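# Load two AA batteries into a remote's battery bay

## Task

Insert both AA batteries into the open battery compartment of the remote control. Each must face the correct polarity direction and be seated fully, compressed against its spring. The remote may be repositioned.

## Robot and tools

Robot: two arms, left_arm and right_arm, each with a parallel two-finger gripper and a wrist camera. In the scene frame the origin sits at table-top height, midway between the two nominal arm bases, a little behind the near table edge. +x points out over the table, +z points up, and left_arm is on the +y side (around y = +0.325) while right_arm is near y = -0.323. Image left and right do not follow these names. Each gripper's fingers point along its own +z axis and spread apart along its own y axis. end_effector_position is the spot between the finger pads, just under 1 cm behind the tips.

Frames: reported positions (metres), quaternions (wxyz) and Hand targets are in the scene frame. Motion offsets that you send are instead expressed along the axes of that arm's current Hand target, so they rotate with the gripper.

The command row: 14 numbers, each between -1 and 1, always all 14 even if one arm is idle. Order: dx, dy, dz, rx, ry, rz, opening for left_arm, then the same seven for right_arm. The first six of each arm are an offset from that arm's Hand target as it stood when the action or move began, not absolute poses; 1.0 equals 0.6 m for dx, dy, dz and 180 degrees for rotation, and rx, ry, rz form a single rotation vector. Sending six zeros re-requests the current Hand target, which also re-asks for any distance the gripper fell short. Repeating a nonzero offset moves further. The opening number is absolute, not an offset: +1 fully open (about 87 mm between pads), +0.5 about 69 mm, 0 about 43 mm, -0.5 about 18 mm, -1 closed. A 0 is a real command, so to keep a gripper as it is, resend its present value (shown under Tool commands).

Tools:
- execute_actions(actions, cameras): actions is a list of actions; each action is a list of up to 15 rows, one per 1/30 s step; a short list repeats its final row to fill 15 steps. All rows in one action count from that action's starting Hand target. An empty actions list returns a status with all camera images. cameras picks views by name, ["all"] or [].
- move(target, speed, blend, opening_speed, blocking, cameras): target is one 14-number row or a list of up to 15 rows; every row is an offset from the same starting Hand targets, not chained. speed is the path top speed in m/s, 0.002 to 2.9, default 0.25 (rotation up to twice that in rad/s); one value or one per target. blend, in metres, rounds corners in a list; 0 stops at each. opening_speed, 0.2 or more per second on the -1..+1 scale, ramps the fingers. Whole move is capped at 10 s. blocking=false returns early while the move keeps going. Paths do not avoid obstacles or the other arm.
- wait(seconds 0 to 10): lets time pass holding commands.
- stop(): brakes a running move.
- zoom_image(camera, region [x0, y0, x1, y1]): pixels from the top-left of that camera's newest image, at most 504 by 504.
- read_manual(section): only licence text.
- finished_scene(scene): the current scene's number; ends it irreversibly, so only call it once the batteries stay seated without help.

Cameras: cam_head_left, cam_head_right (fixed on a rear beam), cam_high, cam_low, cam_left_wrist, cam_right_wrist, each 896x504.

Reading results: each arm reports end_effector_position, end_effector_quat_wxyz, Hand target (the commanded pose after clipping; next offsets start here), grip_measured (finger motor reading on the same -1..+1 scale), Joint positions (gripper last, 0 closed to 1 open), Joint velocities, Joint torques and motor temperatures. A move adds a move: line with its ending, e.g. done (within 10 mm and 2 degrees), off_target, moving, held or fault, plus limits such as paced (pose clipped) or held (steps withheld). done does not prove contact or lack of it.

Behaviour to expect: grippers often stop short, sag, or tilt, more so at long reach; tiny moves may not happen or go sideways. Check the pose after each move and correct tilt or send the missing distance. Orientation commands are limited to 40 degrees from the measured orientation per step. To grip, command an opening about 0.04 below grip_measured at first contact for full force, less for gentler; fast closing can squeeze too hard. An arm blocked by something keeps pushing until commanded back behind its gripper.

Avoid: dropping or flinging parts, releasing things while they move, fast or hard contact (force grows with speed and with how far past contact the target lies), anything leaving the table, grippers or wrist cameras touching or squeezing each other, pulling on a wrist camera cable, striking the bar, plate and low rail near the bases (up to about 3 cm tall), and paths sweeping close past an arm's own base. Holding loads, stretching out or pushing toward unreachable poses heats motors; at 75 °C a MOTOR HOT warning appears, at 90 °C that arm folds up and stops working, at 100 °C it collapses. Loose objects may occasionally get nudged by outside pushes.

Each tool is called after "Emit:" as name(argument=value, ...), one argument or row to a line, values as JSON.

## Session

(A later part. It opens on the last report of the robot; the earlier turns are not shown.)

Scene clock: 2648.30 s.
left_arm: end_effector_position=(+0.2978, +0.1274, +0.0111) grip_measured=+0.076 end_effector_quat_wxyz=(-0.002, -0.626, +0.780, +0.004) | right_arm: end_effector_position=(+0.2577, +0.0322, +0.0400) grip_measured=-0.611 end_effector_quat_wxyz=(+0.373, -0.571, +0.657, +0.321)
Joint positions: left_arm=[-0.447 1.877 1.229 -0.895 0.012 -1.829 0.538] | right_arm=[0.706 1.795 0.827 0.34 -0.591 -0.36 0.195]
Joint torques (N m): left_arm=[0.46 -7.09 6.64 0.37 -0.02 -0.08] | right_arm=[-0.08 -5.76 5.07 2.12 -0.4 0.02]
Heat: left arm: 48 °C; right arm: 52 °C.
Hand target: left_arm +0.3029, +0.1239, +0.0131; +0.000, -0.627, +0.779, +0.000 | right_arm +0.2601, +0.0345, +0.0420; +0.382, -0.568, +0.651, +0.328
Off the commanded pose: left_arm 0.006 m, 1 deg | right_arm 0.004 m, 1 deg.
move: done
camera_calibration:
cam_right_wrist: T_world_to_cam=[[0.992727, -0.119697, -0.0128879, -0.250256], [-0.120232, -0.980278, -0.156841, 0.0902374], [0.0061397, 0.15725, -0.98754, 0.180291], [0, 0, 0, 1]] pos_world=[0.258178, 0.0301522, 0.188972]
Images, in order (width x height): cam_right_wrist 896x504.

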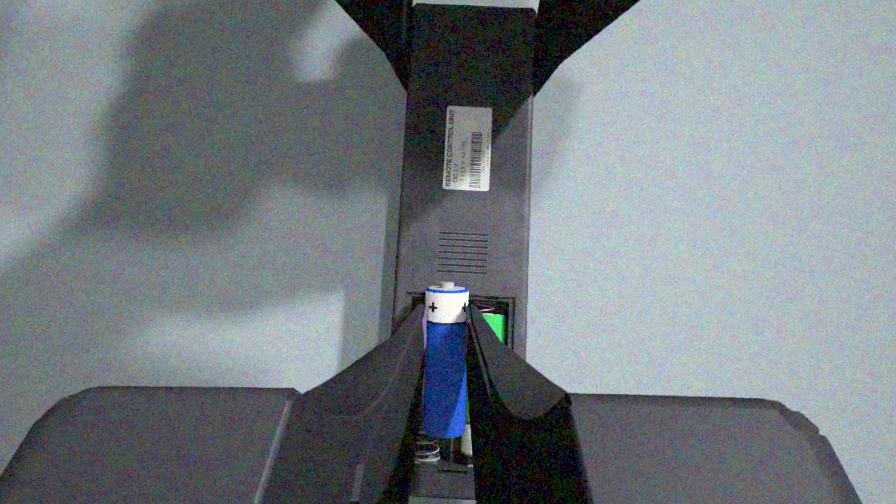

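Emit:
move(
  target=[
    [-0.02,0,0,0,0,0,0,0.0144,0.0,-0.0189,0,0,0,-0.67],
  ],
  speed=0.06,
  cameras=["cam_right_wrist"],
)

Emit:
zoom_image(
  camera="cam_right_wrist",
  region=[350, 240, 600, 440],
)

Scene clock: 2659.83 s.
left_arm: end_effector_position=(+0.3000, +0.1289, +0.0112) grip_measured=+0.076 end_effector_quat_wxyz=(-0.002, -0.624, +0.781, +0.001) | right_arm: end_effector_position=(+0.2571, +0.0290, +0.0391) grip_measured=-0.611 end_effector_quat_wxyz=(+0.383, -0.570, +0.648, +0.329)
Joint positions: left_arm=[-0.439 1.877 1.229 -0.889 0.013 -1.816 0.538] | right_arm=[0.692 1.795 0.79 0.405 -0.617 -0.36 0.195]
Joint torques (N m): left_arm=[2.11 -7.97 5.59 0.32 -0.03 0.12] | right_arm=[-1.39 -7.79 4.03 1.6 -0.36 -0.16]
Heat: left arm: 48 °C; right arm: 51 °C.
Hand target: left_arm +0.3054, +0.1357, +0.0131; +0.000, -0.628, +0.779, +0.000 | right_arm +0.2582, +0.0205, +0.0400; +0.382, -0.568, +0.651, +0.328
Off the commanded pose: left_arm 0.009 m, 1 deg | right_arm 0.009 m, 0 deg.
move: done
camera_calibration:
cam_right_wrist: T_world_to_cam=[[0.993824, -0.110765, -0.00676302, -0.250922], [-0.110074, -0.976215, -0.186784, 0.0853844], [0.014087, 0.186374, -0.982378, 0.176786], [0, 0, 0, 1]] pos_world=[0.25628, 0.0226118, 0.187922]
Images, in order (width x height): cam_right_wrist 896x504.

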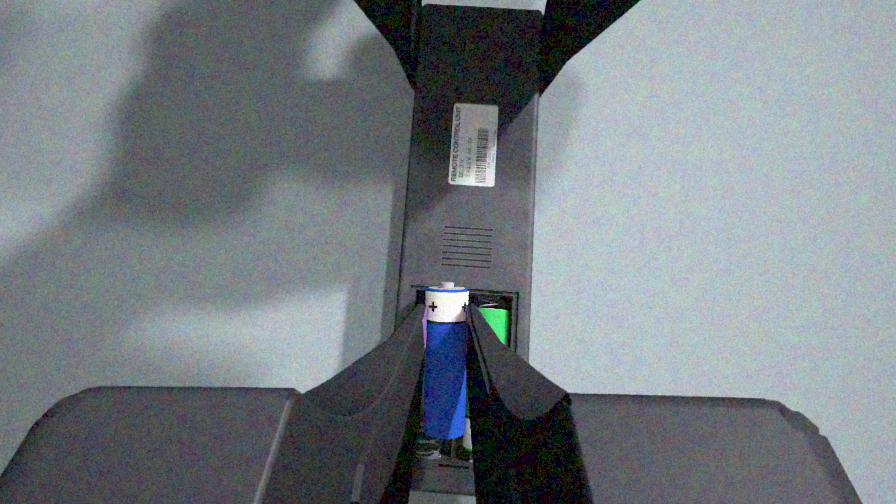

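Scaled by 2.016 from the camera's 896x504 image, which has a finer 1280x720 frame.

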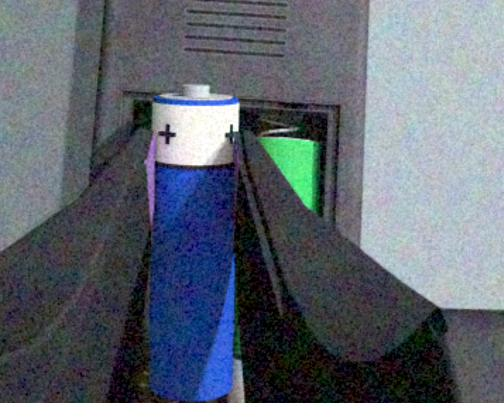

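Emit:
move(
  target=[
    [-0.0333,0,0,0,0,0,0,0.0208,0.0025,-0.0368,0,0,0,-0.67],
  ],
  speed=0.06,
  cameras=["cam_right_wrist"],
)

Emit:
zoom_image(
  camera="cam_right_wrist",
  region=[350, 240, 600, 440],
)

Scene clock: 2668.93 s.
left_arm: end_effector_position=(+0.3062, +0.1365, +0.0122) grip_measured=+0.075 end_effector_quat_wxyz=(-0.016, -0.621, +0.784, -0.014) | right_arm: end_effector_position=(+0.2588, +0.0149, +0.0571) grip_measured=-0.611 end_effector_quat_wxyz=(+0.413, -0.573, +0.623, +0.335)
Joint positions: left_arm=[-0.39 1.877 1.224 -0.873 0.054 -1.759 0.538] | right_arm=[0.645 1.722 0.724 0.454 -0.674 -0.394 0.195]
Joint torques (N m): left_arm=[2.91 -8.91 4.49 0.24 -0.4 0.12] | right_arm=[-1.66 -6.54 3.12 1.05 -0.17 -0.16]
Heat: left arm: 47 °C; right arm: 50 °C.
Hand target: left_arm +0.3097, +0.1552, +0.0131; +0.000, -0.627, +0.779, +0.000 | right_arm +0.2531, -0.0044, +0.0401; -0.382, +0.568, -0.651, -0.328
Off the commanded pose: left_arm 0.019 m, 3 deg | right_arm 0.026 m, 5 deg.
move: off_target (left_arm, right_arm)
camera_calibration:
cam_right_wrist: T_world_to_cam=[[0.994743, -0.0942277, 0.0400952, -0.257138], [-0.0815395, -0.965698, -0.246532, 0.0710797], [0.06195, 0.241967, -0.968305, 0.182973], [0, 0, 0, 1]] pos_world=[0.250247, 0.000138516, 0.205007]
Images, in order (width x height): cam_right_wrist 896x504.

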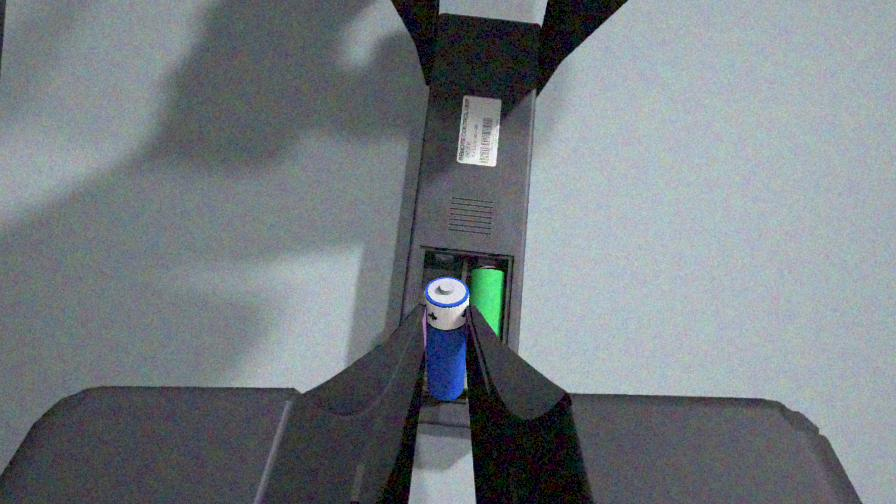

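Scaled by 2.016 from the camera's 896x504 image, which has a finer 1280x720 frame.

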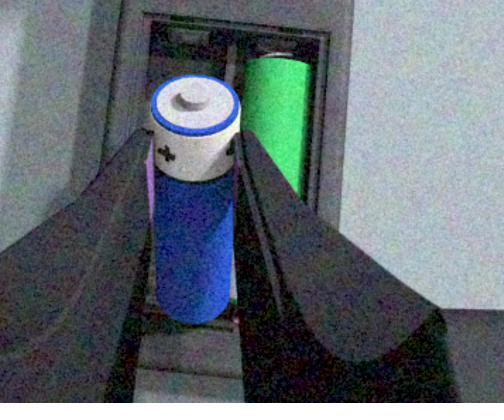

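Emit:
move(
  target=[
    [0,0,0,0,0,0,0,0.0385,0,0.0335,0,0.078,0,-0.67],
  ],
  speed=0.06,
  cameras=["cam_right_wrist"],
)

Emit:
zoom_image(
  camera="cam_right_wrist",
  region=[350, 240, 600, 440],
)

Scene clock: 2694.63 s.
left_arm: end_effector_position=(+0.3062, +0.1360, +0.0124) grip_measured=+0.075 end_effector_quat_wxyz=(-0.017, -0.621, +0.784, -0.015) | right_arm: end_effector_position=(+0.2604, +0.0278, +0.0386) grip_measured=-0.611 end_effector_quat_wxyz=(+0.359, -0.609, +0.648, +0.285)
Joint positions: left_arm=[-0.39 1.877 1.224 -0.872 0.057 -1.759 0.538] | right_arm=[0.717 1.788 0.884 0.195 -0.554 -0.477 0.194]
Joint torques (N m): left_arm=[3.02 -8.88 4.52 0.23 -0.42 0.12] | right_arm=[-0.58 -5.38 5.56 0.41 0.35 -0.14]
Motor temperatures (°C): left_arm=[28 43 45 28 26 28 32] | right_arm=[26 47 40 45 29 28 29]
Heat: left arm: 45 °C; right arm: 47 °C.
Hand target: left_arm +0.3097, +0.1552, +0.0131; +0.000, -0.627, +0.779, +0.000 | right_arm +0.2542, +0.0016, +0.0101; -0.299, +0.604, -0.693, -0.256
Off the commanded pose: left_arm 0.020 m, 3 deg | right_arm 0.039 m, 9 deg.
move: off_target (left_arm, right_arm)
camera_calibration:
cam_right_wrist: T_world_to_cam=[[0.995962, -0.0751154, 0.0491691, -0.257957], [-0.0711931, -0.994473, -0.0771746, 0.0706536], [0.0546944, 0.0733624, -0.995804, 0.169553], [0, 0, 0, 1]] pos_world=[0.252672, 0.0384477, 0.186978]
Images, in order (width x height): cam_right_wrist 896x504.

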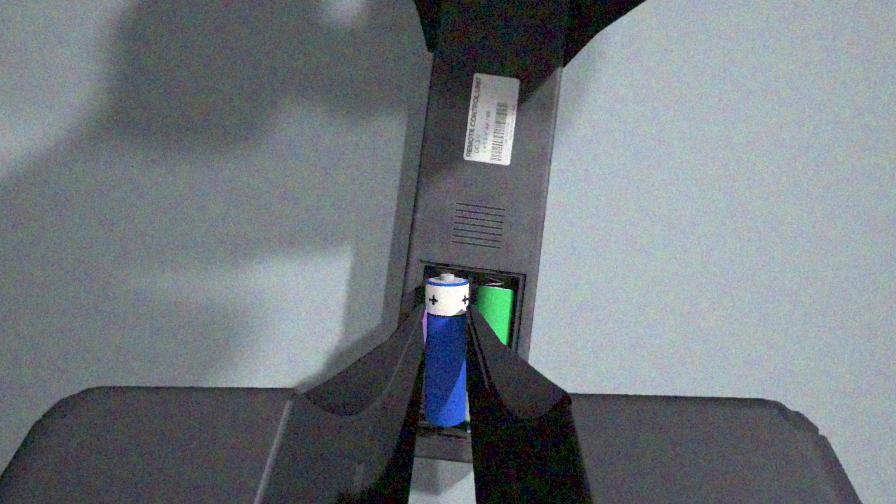

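Scaled by 2.016 from the camera's 896x504 image, which has a finer 1280x720 frame.

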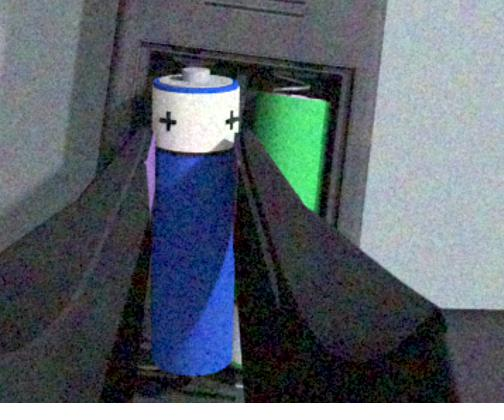

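Emit:
move(
  target=[
    [0,0,0,0,0,0,0,0.0007,-0.0191,0.0115,0,0.05,0,-0.67],
  ],
  speed=0.06,
  cameras=["cam_right_wrist"],
)

Emit:
zoom_image(
  camera="cam_right_wrist",
  region=[350, 240, 600, 440],
)

Scene clock: 2713.50 s.
left_arm: end_effector_position=(+0.3084, +0.1388, +0.0125) grip_measured=+0.075 end_effector_quat_wxyz=(-0.017, -0.625, +0.780, -0.016) | right_arm: end_effector_position=(+0.2663, +0.0334, +0.0323) grip_measured=-0.611 end_effector_quat_wxyz=(+0.295, -0.626, +0.676, +0.253)
Joint positions: left_arm=[-0.379 1.877 1.224 -0.871 0.059 -1.759 0.538] | right_arm=[0.743 1.866 1.08 -0.084 -0.493 -0.516 0.194]
Joint torques (N m): left_arm=[2.11 -8.9 4.52 0.22 -0.45 0.13] | right_arm=[-0.58 -5.19 6 0.5 0.69 -0.22]
Heat: left arm: 45 °C; right arm: 46 °C.
Hand target: left_arm +0.3097, +0.1552, +0.0131; +0.000, -0.627, +0.779, +0.000 | right_arm +0.2662, +0.0047, +0.0051; -0.244, +0.622, -0.714, -0.208
Off the commanded pose: left_arm 0.016 m, 3 deg | right_arm 0.040 m, 9 deg.
move: off_target (left_arm, right_arm)
camera_calibration:
cam_right_wrist: T_world_to_cam=[[0.997556, -0.0696604, 0.00547843, -0.262303], [-0.0698745, -0.994895, 0.0728109, 0.0710175], [0.00037842, -0.0730158, -0.997331, 0.181916], [0, 0, 0, 1]] pos_world=[0.266555, 0.0656656, 0.177696]
Images, in order (width x height): cam_right_wrist 896x504.

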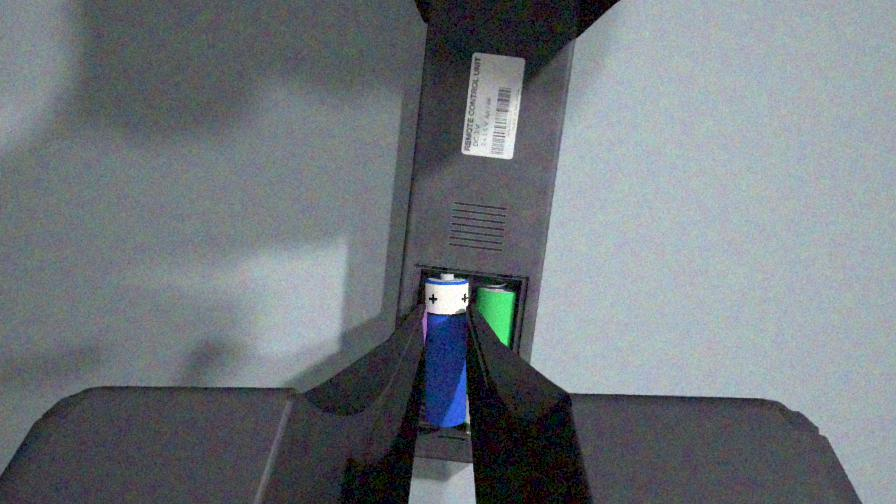

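Scaled by 2.016 from the camera's 896x504 image, which has a finer 1280x720 frame.

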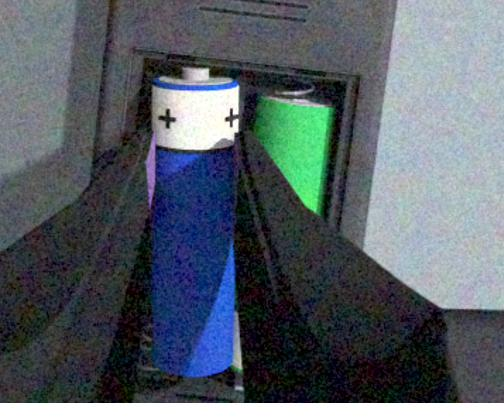

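Emit:
zoom_image(
  camera="cam_right_wrist",
  region=[390, 250, 540, 350],
)

Emit:
zoom_image(
  camera="cam_right_wrist",
  region=[390, 370, 540, 470],
)

Scaled by 3.360 from the camera's 896x504 image, which has a finer 1280x720 frame.

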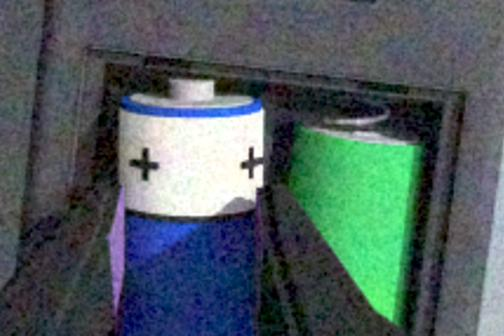

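Scaled by 3.360 from the camera's 896x504 image, which has a finer 1280x720 frame.

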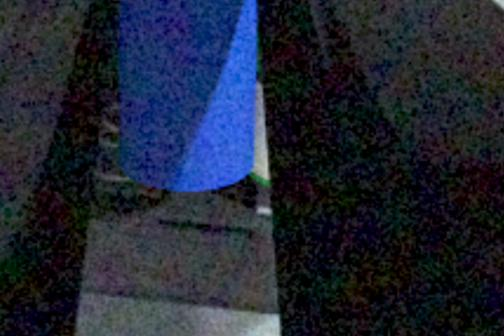

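Emit:
move(
  target=[
    [0.0288,0.0052,0,0,0,0,0,-0.1248,0.0012,-0.0825,0,0,0,-0.67],
  ],
  speed=0.1,
  cameras=["cam_right_wrist", "cam_head_left"],
)

Scene clock: 2750.83 s.
left_arm: end_effector_position=(+0.3050, +0.1320, +0.0120) grip_measured=+0.075 end_effector_quat_wxyz=(-0.014, -0.623, +0.782, -0.014) | right_arm: end_effector_position=(+0.2622, +0.0306, +0.0731) grip_measured=-0.612 end_effector_quat_wxyz=(+0.228, -0.627, +0.713, +0.214)
Joint positions: left_arm=[-0.405 1.877 1.224 -0.87 0.05 -1.779 0.538] | right_arm=[0.774 1.866 1.348 -0.505 -0.406 -0.503 0.194]
Joint torques (N m): left_arm=[-0.36 -8.92 4.53 0.2 -0.39 -0.17] | right_arm=[0.24 -8.9 9.83 1.15 -0.02 0.04]
Heat: left arm: 45 °C; right arm: 45 °C.
Hand target: left_arm +0.3030, +0.1390, +0.0131; +0.000, -0.628, +0.779, +0.000 | right_arm +0.2690, +0.0340, +0.0898; +0.244, -0.622, +0.714, +0.208
Off the commanded pose: left_arm 0.007 m, 2 deg | right_arm 0.018 m, 2 deg.
move: off_target (right_arm)
camera_calibration:
cam_right_wrist: T_world_to_cam=[[0.993179, -0.108039, -0.043854, -0.252703], [-0.0949862, -0.967802, 0.233102, 0.0589642], [-0.0676262, -0.227346, -0.971463, 0.243155], [0, 0, 0, 1]] pos_world=[0.273024, 0.0850441, 0.211389]
Images, in order (width x height): cam_head_left 896x504, cam_right_wrist 896x504.

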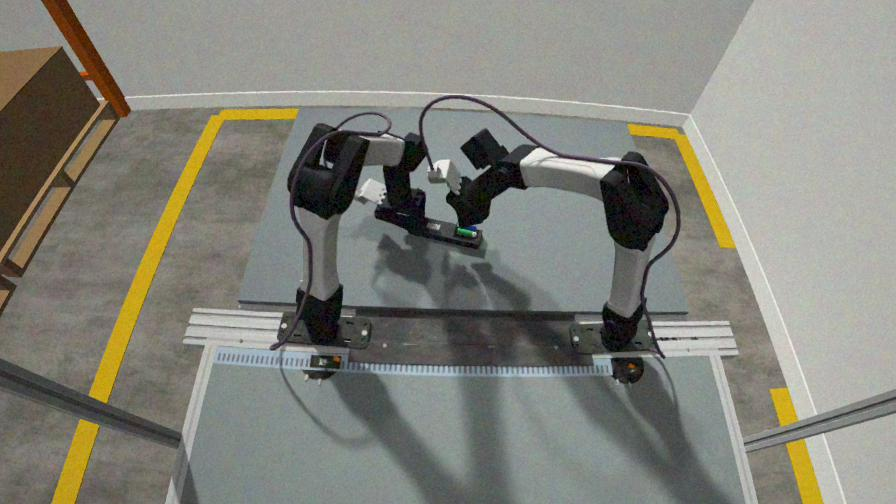

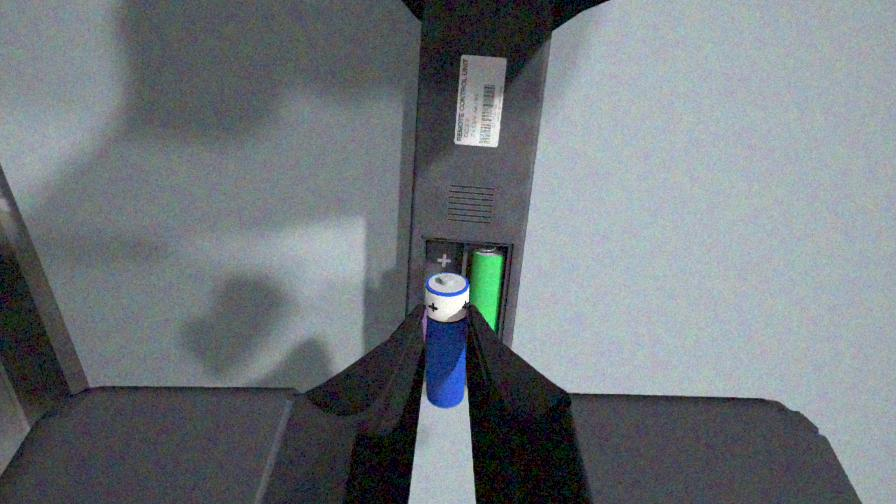

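Emit:
move(
  target=[
    [0,0,0,0,0,0,0,-0.0312,-0.1595,0.021,0,0,0,-0.67],
  ],
  speed=0.15,
  cameras=["cam_right_wrist"],
)

Scene clock: 2763.47 s.
left_arm: end_effector_position=(+0.3050, +0.1320, +0.0120) grip_measured=+0.075 end_effector_quat_wxyz=(-0.014, -0.623, +0.782, -0.014) | right_arm: end_effector_position=(+0.3549, +0.0382, +0.0757) grip_measured=-0.612 end_effector_quat_wxyz=(+0.237, -0.618, +0.723, +0.198)
Joint positions: left_arm=[-0.405 1.877 1.224 -0.87 0.05 -1.779 0.538] | right_arm=[0.648 2.136 1.75 -0.668 -0.43 -0.601 0.194]
Joint torques (N m): left_arm=[-0.35 -8.98 4.59 0.19 -0.4 -0.15] | right_arm=[-0.64 -9.81 10.51 1.1 -0.58 -0.17]
Heat: left arm: 45 °C; right arm: 47 °C.
Hand target: left_arm +0.3030, +0.1390, +0.0131; +0.000, -0.628, +0.779, +0.000 | right_arm +0.3611, +0.0417, +0.0917; +0.250, -0.620, +0.714, +0.207 (not the last commanded pose)
Off the commanded pose: left_arm 0.007 m, 2 deg | right_arm 0.021 m, 2 deg.
led back after a hold (left arm): the arm was led back toward your command in small steps, so it may still be short of it.
move: held (right_arm; a check stopped the path); limits=held
pose unreachable (left arm): on one or more control steps of this call, first in action 0 (counted from 0), this arm could not follow its commanded pose, so it was not sent that pose on those steps. It may still have moved: this result reports where it is.
cause: moving toward the commanded pose would bring a part of the arm too close to another arm (this arm's wrist (the part past joint 4) and the right arm's wrist camera, along the way the arms are being sent, or toward where that arm still pushes).
pose unreachable (right arm): on one or more control steps of this call, first in action 0 (counted from 0), this arm could not follow its commanded pose, so it was not sent that pose on those steps. It may still have moved: this result reports where it is.
cause: moving toward the commanded pose would bring a part of the arm too close to another arm (this arm's wrist camera and the left arm's wrist (the part past joint 4), along the way the arms are being sent, or toward where that arm still pushes).
camera_calibration:
cam_right_wrist: T_world_to_cam=[[0.989461, -0.143648, -0.0182188, -0.343046], [-0.135095, -0.961101, 0.240901, 0.0878805], [-0.052115, -0.235901, -0.970379, 0.248369], [0, 0, 0, 1]] pos_world=[0.364246, 0.093775, 0.213592]
Images, in order (width x height): cam_right_wrist 896x504.

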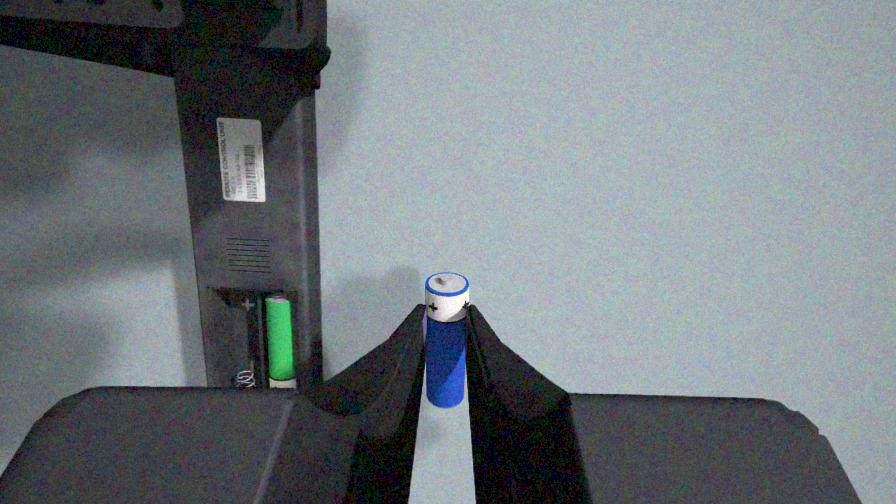

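Emit:
move(
  target=[
    [0,0,0,0,0,0,0,0.0438,-0.0132,-0.0338,0,0,0,-0.67],
    [0,0,0,0,0,0,0,0.095,-0.0132,0.0318,0,0,0,-0.67],
  ],
  speed=0.12,
  cameras=["cam_right_wrist"],
)

Scene clock: 2774.63 s.
left_arm: end_effector_position=(+0.3050, +0.1320, +0.0120) grip_measured=+0.075 end_effector_quat_wxyz=(-0.014, -0.623, +0.782, -0.014) | right_arm: end_effector_position=(+0.3570, +0.0013, +0.0351) grip_measured=-0.612 end_effector_quat_wxyz=(+0.227, -0.618, +0.726, +0.198)
Joint positions: left_arm=[-0.405 1.877 1.224 -0.87 0.05 -1.779 0.538] | right_arm=[0.582 2.118 1.562 -0.547 -0.462 -0.665 0.194]
Joint torques (N m): left_arm=[-0.32 -8.94 4.42 0.19 -0.4 -0.15] | right_arm=[-0.39 -9.52 6.23 1.62 -0.58 -0.15]
Heat: left arm: 45 °C; right arm: 49 °C.
Hand target: left_arm +0.3030, +0.1390, +0.0131; +0.000, -0.628, +0.779, +0.000 | right_arm +0.3648, +0.0075, +0.0417; +0.250, -0.620, +0.714, +0.207
Off the commanded pose: left_arm 0.007 m, 2 deg | right_arm 0.012 m, 3 deg.
move: off_target (right_arm)
camera_calibration:
cam_right_wrist: T_world_to_cam=[[0.988879, -0.144943, -0.0333049, -0.350549], [-0.131802, -0.957864, 0.255194, 0.0608263], [-0.0688902, -0.247967, -0.966316, 0.206254], [0, 0, 0, 1]] pos_world=[0.368876, 0.0585979, 0.172109]
Images, in order (width x height): cam_right_wrist 896x504.

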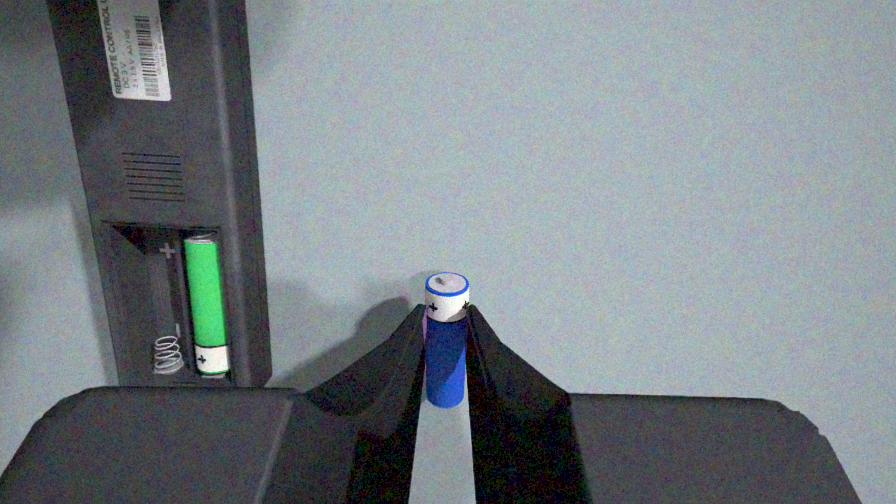

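Emit:
move(
  target=[
    [0,0,0,0,0,0,0,0.0184,0,0.0237,0,0,0,-0.67],
  ],
  speed=0.05,
  cameras=["cam_right_wrist"],
)

Scene clock: 2786.47 s.
left_arm: end_effector_position=(+0.3050, +0.1320, +0.0120) grip_measured=+0.075 end_effector_quat_wxyz=(-0.014, -0.623, +0.782, -0.014) | right_arm: end_effector_position=(+0.3586, +0.0019, +0.0216) grip_measured=-0.612 end_effector_quat_wxyz=(+0.231, -0.618, +0.725, +0.199)
Joint positions: left_arm=[-0.405 1.877 1.224 -0.87 0.05 -1.779 0.538] | right_arm=[0.582 2.134 1.528 -0.487 -0.463 -0.665 0.194]
Joint torques (N m): left_arm=[-0.47 -8.87 4.57 0.2 -0.38 -0.15] | right_arm=[-0.29 -8.94 5.79 1.63 -0.57 -0.15]
Motor temperatures (°C): left_arm=[28 45 43 28 26 28 32] | right_arm=[26 52 43 44 29 28 29]
Heat: left arm: 45 °C; right arm: 52 °C.
Hand target: left_arm +0.3030, +0.1390, +0.0131; +0.000, -0.628, +0.779, +0.000 | right_arm +0.3651, +0.0075, +0.0237; +0.250, -0.620, +0.714, +0.207
Off the commanded pose: left_arm 0.007 m, 2 deg | right_arm 0.009 m, 3 deg.
move: off_target (right_arm)
camera_calibration:
cam_right_wrist: T_world_to_cam=[[0.989228, -0.143852, -0.0271109, -0.352676], [-0.132745, -0.959604, 0.248068, 0.0656157], [-0.0617009, -0.241797, -0.968363, 0.190878], [0, 0, 0, 1]] pos_world=[0.369364, 0.058386, 0.159001]
Images, in order (width x height): cam_right_wrist 896x504.

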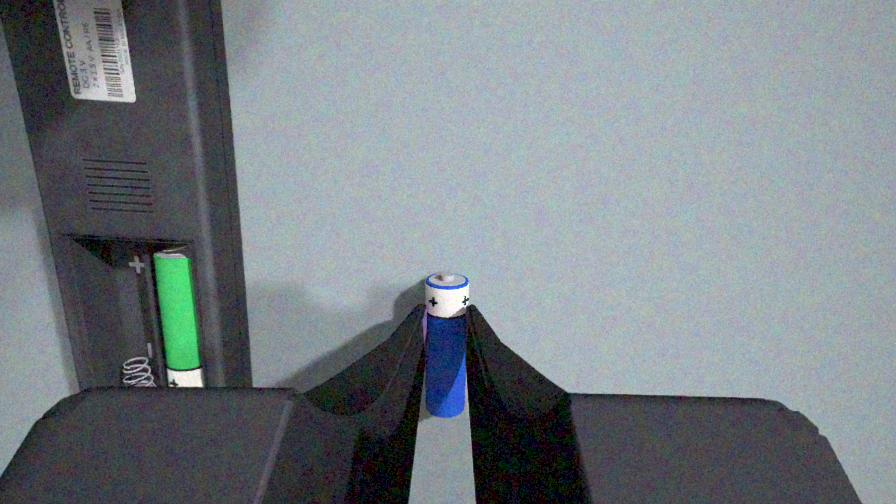

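Emit:
move(
  target=[
    [0,0,0,0,0,0,0,0.0074,0,0.0095,0,0,0,-0.67],
  ],
  speed=0.05,
  cameras=["cam_right_wrist"],
)

Scene clock: 2795.90 s.
left_arm: end_effector_position=(+0.3050, +0.1320, +0.0120) grip_measured=+0.075 end_effector_quat_wxyz=(-0.014, -0.623, +0.782, -0.014) | right_arm: end_effector_position=(+0.3608, +0.0045, +0.0212) grip_measured=-0.612 end_effector_quat_wxyz=(+0.240, -0.619, +0.721, +0.200)
Joint positions: left_arm=[-0.405 1.877 1.224 -0.87 0.05 -1.779 0.538] | right_arm=[0.582 2.134 1.519 -0.459 -0.468 -0.665 0.194]
Joint torques (N m): left_arm=[-0.38 -8.9 4.51 0.22 -0.37 -0.14] | right_arm=[-0.2 -8.1 5.24 1.67 -0.51 -0.14]
Heat: left arm: 45 °C; right arm: 52 °C.
Hand target: left_arm +0.3030, +0.1390, +0.0131; +0.000, -0.628, +0.779, +0.000 | right_arm +0.3651, +0.0075, +0.0165; +0.250, -0.620, +0.714, +0.207
Off the commanded pose: left_arm 0.007 m, 2 deg | right_arm 0.007 m, 2 deg.
move: done
camera_calibration:
cam_right_wrist: T_world_to_cam=[[0.989931, -0.140577, -0.0165885, -0.355086], [-0.132908, -0.963398, 0.232806, 0.0687917], [-0.0487086, -0.228257, -0.972382, 0.186644], [0, 0, 0, 1]] pos_world=[0.369744, 0.0589596, 0.159583]
Images, in order (width x height): cam_right_wrist 896x504.

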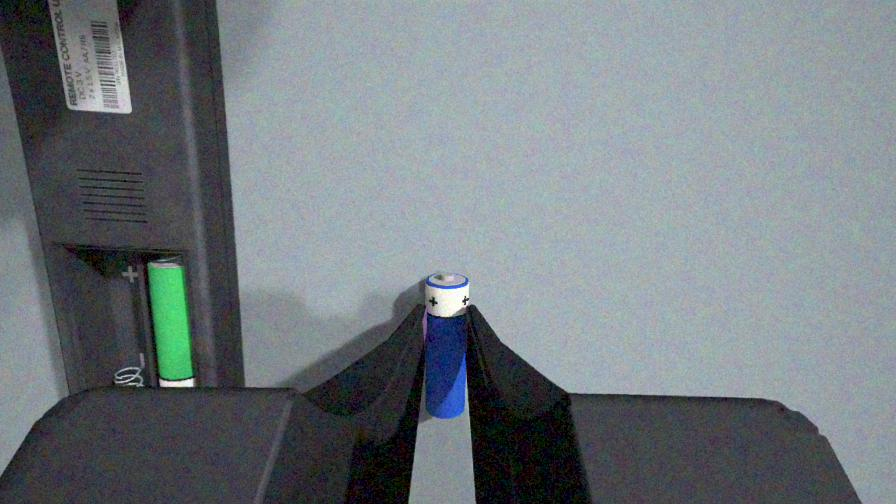

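Emit:
move(
  target=[
    [0,0,0,0,0,0,0,0.0092,0,0.0119,0,0,0,-0.67],
  ],
  speed=0.05,
  cameras=["cam_right_wrist"],
)

Scene clock: 2801.43 s.
left_arm: end_effector_position=(+0.3050, +0.1320, +0.0120) grip_measured=+0.075 end_effector_quat_wxyz=(-0.014, -0.623, +0.782, -0.014) | right_arm: end_effector_position=(+0.3640, +0.0081, +0.0209) grip_measured=-0.612 end_effector_quat_wxyz=(+0.252, -0.620, +0.715, +0.202)
Joint positions: left_arm=[-0.405 1.877 1.224 -0.87 0.05 -1.779 0.538] | right_arm=[0.582 2.134 1.506 -0.42 -0.474 -0.665 0.194]
Joint torques (N m): left_arm=[-0.39 -8.84 4.52 0.2 -0.38 -0.15] | right_arm=[-0.16 -7.08 4.72 1.6 -0.44 -0.13]
Heat: left arm: 45 °C; right arm: 52 °C.
Hand target: left_arm +0.3030, +0.1390, +0.0131; +0.000, -0.628, +0.779, +0.000 | right_arm +0.3653, +0.0075, +0.0075; +0.250, -0.620, +0.714, +0.207
Off the commanded pose: left_arm 0.007 m, 2 deg | right_arm 0.014 m, 1 deg.
move: off_target (right_arm)
camera_calibration:
cam_right_wrist: T_world_to_cam=[[0.99067, -0.136278, -0.00140707, -0.358284], [-0.132916, -0.968414, 0.210969, 0.0732547], [-0.030113, -0.208814, -0.977492, 0.180581], [0, 0, 0, 1]] pos_world=[0.370116, 0.0598225, 0.160557]
Images, in order (width x height): cam_right_wrist 896x504.

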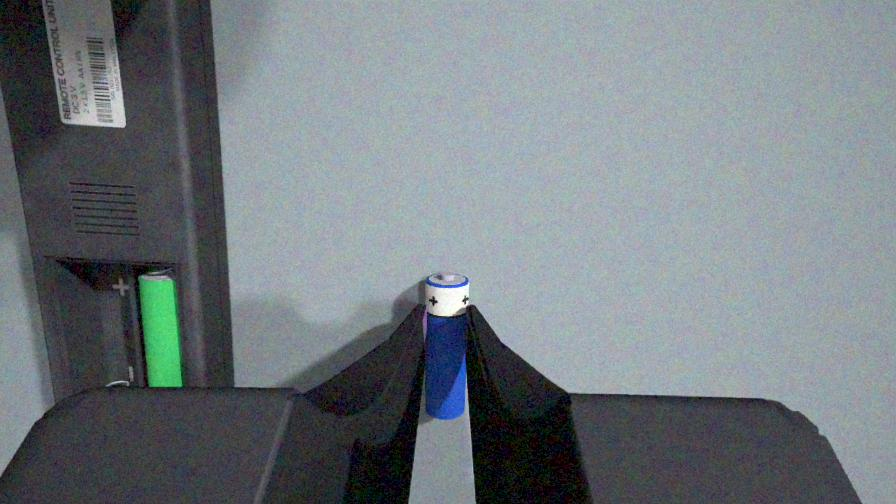

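Emit:
move(
  target=[
    [0,0,0,0,0,0,0,-0.0082,0,-0.0105,0,0,0,-0.67],
    [0,0,0,0,0,0,0,-0.0082,0,-0.0105,0,0,0,-0.4],
    [0,0,0,0,0,0,0,-0.103,0,-0.132,0,0,0,-0.4],
  ],
  speed=0.08,
  opening_speed=0.3,
  cameras=["cam_right_wrist"],
)

Scene clock: 2812.33 s.
left_arm: end_effector_position=(+0.3050, +0.1320, +0.0120) grip_measured=+0.075 end_effector_quat_wxyz=(-0.014, -0.623, +0.782, -0.014) | right_arm: end_effector_position=(+0.3573, +0.0062, +0.0773) grip_measured=-0.400 end_effector_quat_wxyz=(+0.221, -0.618, +0.726, +0.205)
Joint positions: left_arm=[-0.405 1.877 1.224 -0.87 0.05 -1.779 0.538] | right_arm=[0.582 2.101 1.709 -0.722 -0.475 -0.666 0.3]
Joint torques (N m): left_arm=[-0.4 -8.92 4.56 0.21 -0.39 -0.16] | right_arm=[-0.76 -12.57 9.7 1.01 -0.48 -0.19]
Heat: left arm: 45 °C; right arm: 52 °C.
Hand target: left_arm +0.3030, +0.1390, +0.0131; +0.000, -0.628, +0.779, +0.000 | right_arm +0.3639, +0.0079, +0.1079; +0.250, -0.620, +0.714, +0.207
Off the commanded pose: left_arm 0.007 m, 2 deg | right_arm 0.031 m, 4 deg.
move: off_target (right_arm)
camera_calibration:
cam_right_wrist: T_world_to_cam=[[0.989015, -0.139444, -0.0490314, -0.34752], [-0.122619, -0.959226, 0.254657, 0.0515451], [-0.0825427, -0.245848, -0.965788, 0.253034], [0, 0, 0, 1]] pos_world=[0.370909, 0.0631915, 0.214212]
Images, in order (width x height): cam_right_wrist 896x504.

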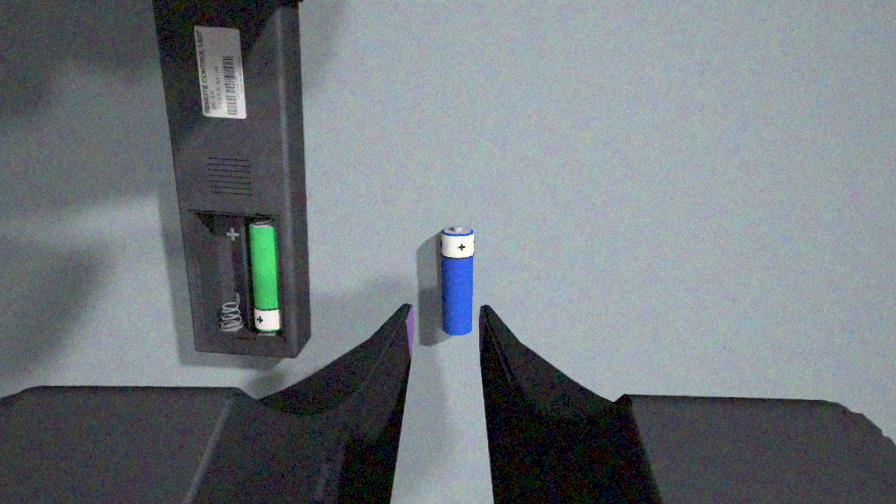

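Emit:
move(
  target=[
    [0.0107,-0.0058,0,0,0,0,0.4,0,0,0,0,0,0,-0.4],
    [0.0107,-0.0058,-0.14,0,0,0,0.4,0.1302,0.1382,-0.1672,0,0,0,-0.4],
  ],
  speed=0.12,
  opening_speed=0.5,
  cameras=["cam_left_wrist","cam_head_left"],
)

Scene clock: 2824.27 s.
left_arm: end_effector_position=(+0.2973, +0.1298, +0.0737) grip_measured=+0.400 end_effector_quat_wxyz=(-0.026, -0.622, +0.783, +0.021) | right_arm: end_effector_position=(+0.2675, -0.0993, +0.1303) grip_measured=-0.400 end_effector_quat_wxyz=(+0.244, -0.620, +0.719, +0.197)
Joint positions: left_arm=[-0.424 1.844 1.442 -1.191 0.041 -1.794 0.7] | right_arm=[0.468 1.538 1.2 -0.782 -0.516 -0.783 0.3]
Joint torques (N m): left_arm=[0.09 -11.97 7.58 0.03 -0.3 -0.17] | right_arm=[-0.88 -7.1 6.16 0.99 -0.66 -0.19]
Motor temperatures (°C): left_arm=[27 46 44 28 26 28 32] | right_arm=[26 57 43 43 29 28 28]
Heat: left arm: 46 °C; right arm: 57 °C.
Hand target: left_arm +0.3052, +0.1320, +0.0971; +0.000, -0.628, +0.779, +0.000 | right_arm +0.2635, -0.1020, +0.1380; +0.250, -0.620, +0.714, +0.207
Off the commanded pose: left_arm 0.025 m, 4 deg | right_arm 0.009 m, 1 deg.
move: off_target (left_arm)
camera_calibration:
cam_left_wrist: T_world_to_cam=[[0.970233, -0.229885, -0.0761621, -0.251387], [-0.0817376, -0.606895, 0.790568, 0.0639622], [-0.227962, -0.76081, -0.60762, 0.353624], [0, 0, 0, 1]] pos_world=[0.329745, 0.250069, 0.145156]
Images, in order (width x height): cam_head_left 896x504, cam_left_wrist 896x504.

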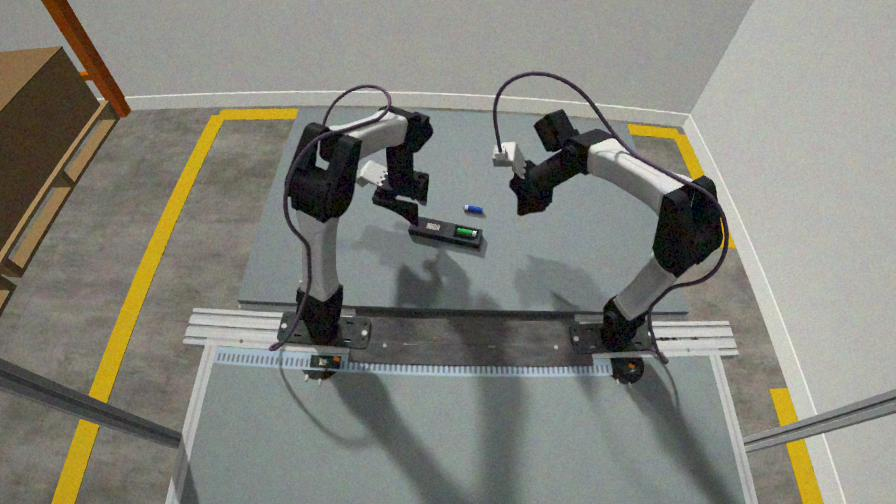

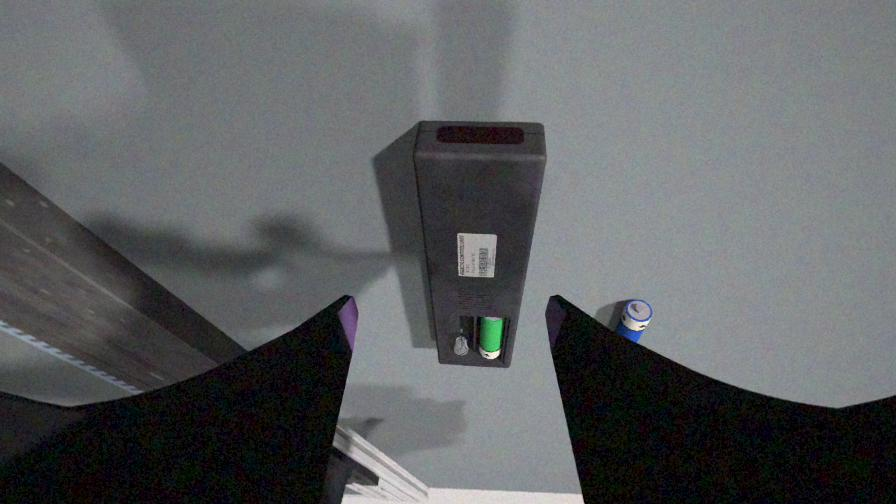

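Emit:
move(
  target=[
    [-0.0219,-0.0378,-0.105,0,0,0.487,0.4,0.102,0.0033,-0.0837,0,0,0,-0.4],
    [0.1822,-0.173,-0.005,0.368,-0.024,0.889,-0.3,0.102,0.0033,-0.0837,0,0,0,-0.4],
  ],
  speed=0.25,
  opening_speed=0.8,
  cameras=["cam_left_wrist","cam_head_left"],
)

Scene clock: 2865.53 s.
left_arm: end_effector_position=(+0.3718, +0.0111, +0.0907) grip_measured=-0.300 end_effector_quat_wxyz=(+0.234, +0.677, +0.641, -0.275) | right_arm: end_effector_position=(+0.2541, -0.1801, +0.1325) grip_measured=-0.400 end_effector_quat_wxyz=(+0.239, -0.621, +0.720, +0.198)
Joint positions: left_arm=[-0.51 2.084 1.77 -0.853 0.666 0.957 0.35] | right_arm=[0.214 1.421 1.112 -0.974 -0.606 -1.068 0.3]
Joint torques (N m): left_arm=[0.76 -9.37 8.88 1.4 0.76 0.14] | right_arm=[-0.9 -5.9 6.06 0.75 -0.77 -0.2]
Motor temperatures (°C): left_arm=[27 51 47 29 27 28 31] | right_arm=[26 50 41 42 29 29 28]
Heat: left arm: 51 °C; right arm: 50 °C.
Hand target: left_arm +0.3833, +0.0031, +0.1000; +0.259, +0.681, +0.625, -0.282 | right_arm +0.2500, -0.1800, +0.1400; +0.250, -0.620, +0.714, +0.207
Off the commanded pose: left_arm 0.017 m, 4 deg | right_arm 0.009 m, 2 deg.
move: off_target (left_arm); target 2's new opening was sent with left_arm's hand 0.017 m and 4 deg from that target
camera_calibration:
cam_left_wrist: T_world_to_cam=[[-0.997736, 0.0627626, 0.0241781, 0.369605], [0.0658515, 0.984709, 0.161281, -0.0308752], [-0.013686, 0.162508, -0.986612, 0.235106], [0, 0, 0, 1]] pos_world=[0.374019, -0.0310008, 0.228002]
Images, in order (width x height): cam_head_left 896x504, cam_left_wrist 896x504.

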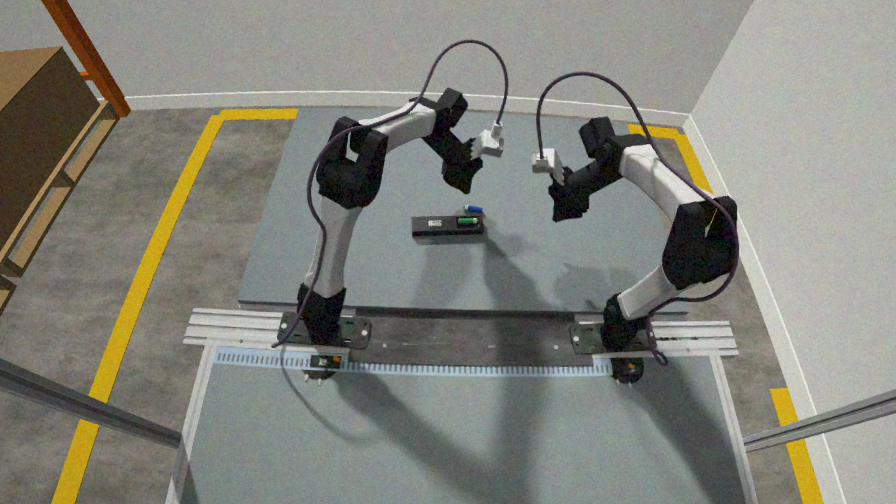

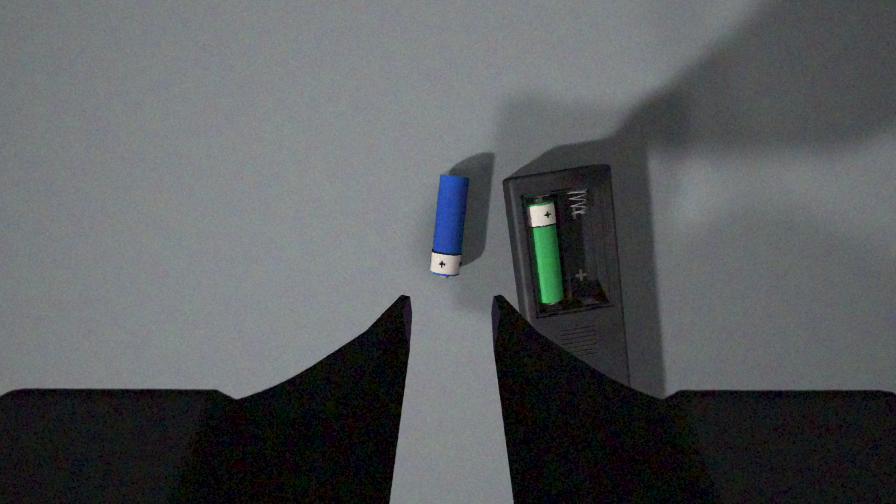

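Emit:
move(
  target=[0.0592,-0.0003,0.0707,0.0248,0,0.0248,-0.3,0,0,0,0,0,0,-0.4],
  speed=0.12,
  cameras=["cam_left_wrist"],
)

Scene clock: 2891.63 s.
left_arm: end_effector_position=(+0.3782, +0.0034, +0.0446) grip_measured=-0.300 end_effector_quat_wxyz=(+0.228, +0.712, +0.600, -0.285) | right_arm: end_effector_position=(+0.2541, -0.1801, +0.1325) grip_measured=-0.400 end_effector_quat_wxyz=(+0.239, -0.621, +0.720, +0.198)
Joint positions: left_arm=[-0.51 2.197 1.77 -0.804 0.703 1.091 0.35] | right_arm=[0.214 1.421 1.112 -0.974 -0.606 -1.068 0.3]
Joint torques (N m): left_arm=[0.57 -10.25 6.04 1.35 0.79 0.11] | right_arm=[-0.87 -5.94 6.05 0.74 -0.77 -0.2]
Heat: left arm: 54 °C; right arm: 48 °C.
Hand target: left_arm +0.3827, -0.0017, +0.0449; +0.243, +0.714, +0.586, -0.296 | right_arm +0.2500, -0.1800, +0.1400; +0.250, -0.620, +0.714, +0.207
Off the commanded pose: left_arm 0.007 m, 3 deg | right_arm 0.009 m, 2 deg.
move: off_target (left_arm)
camera_calibration:
cam_left_wrist: T_world_to_cam=[[-0.98499, 0.172486, 0.0065062, 0.373237], [0.171454, 0.973353, 0.152275, -0.0559076], [0.0199325, 0.151105, -0.988317, 0.178311], [0, 0, 0, 1]] pos_world=[0.373667, -0.0369041, 0.182313]
Images, in order (width x height): cam_left_wrist 896x504.

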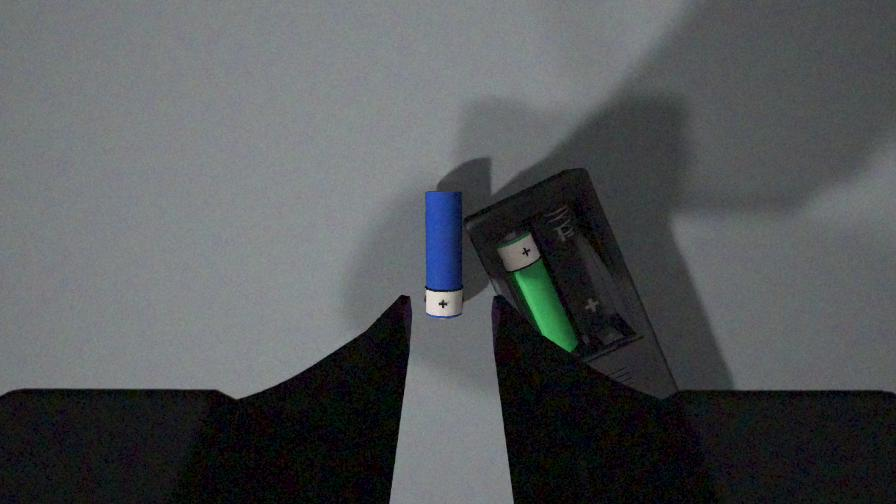

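Emit:
move(
  target=[0.0418,0.0013,0.0265,0,0,0,-0.3,0,0,0,0,0,0,-0.4],
  speed=0.08,
  cameras=["cam_left_wrist"],
)

Scene clock: 2909.97 s.
left_arm: end_effector_position=(+0.3788, +0.0037, +0.0324) grip_measured=-0.300 end_effector_quat_wxyz=(+0.240, +0.708, +0.592, -0.301) | right_arm: end_effector_position=(+0.2541, -0.1801, +0.1325) grip_measured=-0.400 end_effector_quat_wxyz=(+0.239, -0.621, +0.720, +0.198)
Joint positions: left_arm=[-0.494 2.206 1.718 -0.734 0.749 1.101 0.35] | right_arm=[0.214 1.421 1.112 -0.974 -0.606 -1.068 0.3]
Joint torques (N m): left_arm=[1.07 -8.68 4.45 1.51 0.4 0.22] | right_arm=[-0.87 -5.96 6.04 0.74 -0.76 -0.2]
Heat: left arm: 52 °C; right arm: 47 °C.
Hand target: left_arm +0.3847, +0.0045, +0.0160; +0.243, +0.714, +0.586, -0.296 | right_arm +0.2500, -0.1800, +0.1400; +0.250, -0.620, +0.714, +0.207
Off the commanded pose: left_arm 0.017 m, 1 deg | right_arm 0.009 m, 2 deg.
move: off_target (left_arm)
camera_calibration:
cam_left_wrist: T_world_to_cam=[[-0.983881, 0.178699, 0.00676654, 0.373346], [0.17836, 0.977874, 0.109313, -0.0555558], [0.0129174, 0.108758, -0.993984, 0.169175], [0, 0, 0, 1]] pos_world=[0.375052, -0.0307893, 0.171704]
Images, in order (width x height): cam_left_wrist 896x504.

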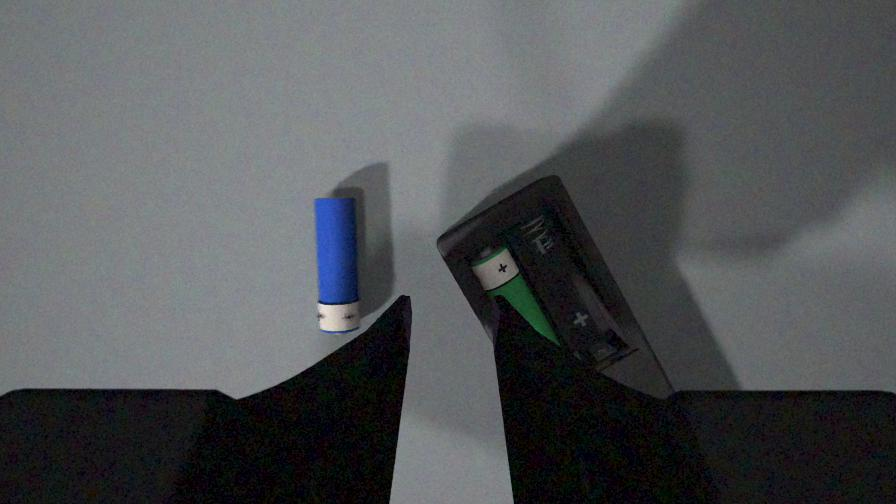

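Emit:
move(
  target=[0.0,0,-0.14,0,0,0,-0.3,0,0,0,0,0,0,-0.4],
  speed=0.12,
  cameras=["cam_left_wrist"],
)

Scene clock: 2922.33 s.
left_arm: end_effector_position=(+0.3866, +0.0650, +0.0420) grip_measured=-0.300 end_effector_quat_wxyz=(+0.209, +0.706, +0.603, -0.307) | right_arm: end_effector_position=(+0.2541, -0.1801, +0.1325) grip_measured=-0.400 end_effector_quat_wxyz=(+0.239, -0.621, +0.720, +0.198)
Joint positions: left_arm=[-0.367 2.206 1.778 -0.983 0.766 1.282 0.35] | right_arm=[0.214 1.421 1.112 -0.974 -0.606 -1.068 0.3]
Joint torques (N m): left_arm=[0.77 -15.39 8.1 0.45 0.6 0.15] | right_arm=[-0.87 -5.93 6.04 0.74 -0.78 -0.19]
Heat: left arm: 54 °C; right arm: 46 °C.
Hand target: left_arm +0.3963, +0.0627, +0.0753; +0.243, +0.714, +0.586, -0.296 | right_arm +0.2500, -0.1800, +0.1400; +0.250, -0.620, +0.714, +0.207
Off the commanded pose: left_arm 0.035 m, 5 deg | right_arm 0.009 m, 2 deg.
move: off_target (left_arm)
camera_calibration:
cam_left_wrist: T_world_to_cam=[[-0.981378, 0.180926, 0.0645252, 0.366553], [0.188479, 0.971791, 0.141764, -0.122847], [-0.0370562, 0.151286, -0.987795, 0.188204], [0, 0, 0, 1]] pos_world=[0.389855, 0.02459, 0.179671]
Images, in order (width x height): cam_left_wrist 896x504.

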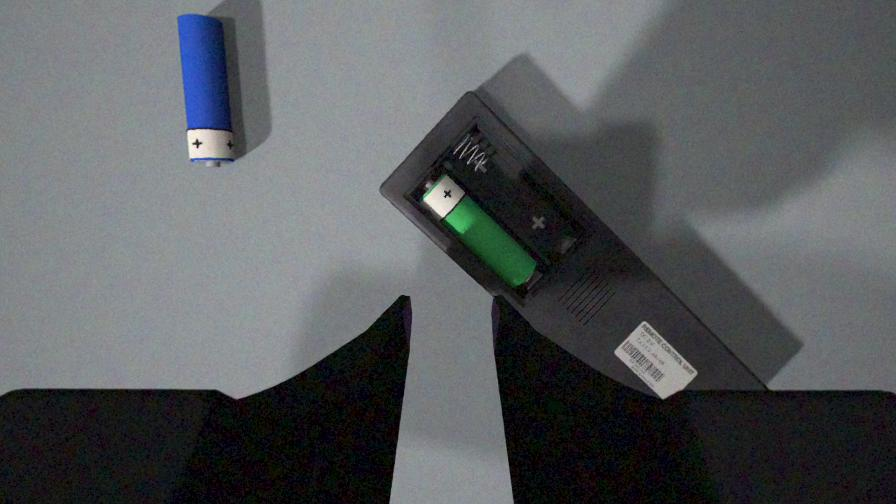

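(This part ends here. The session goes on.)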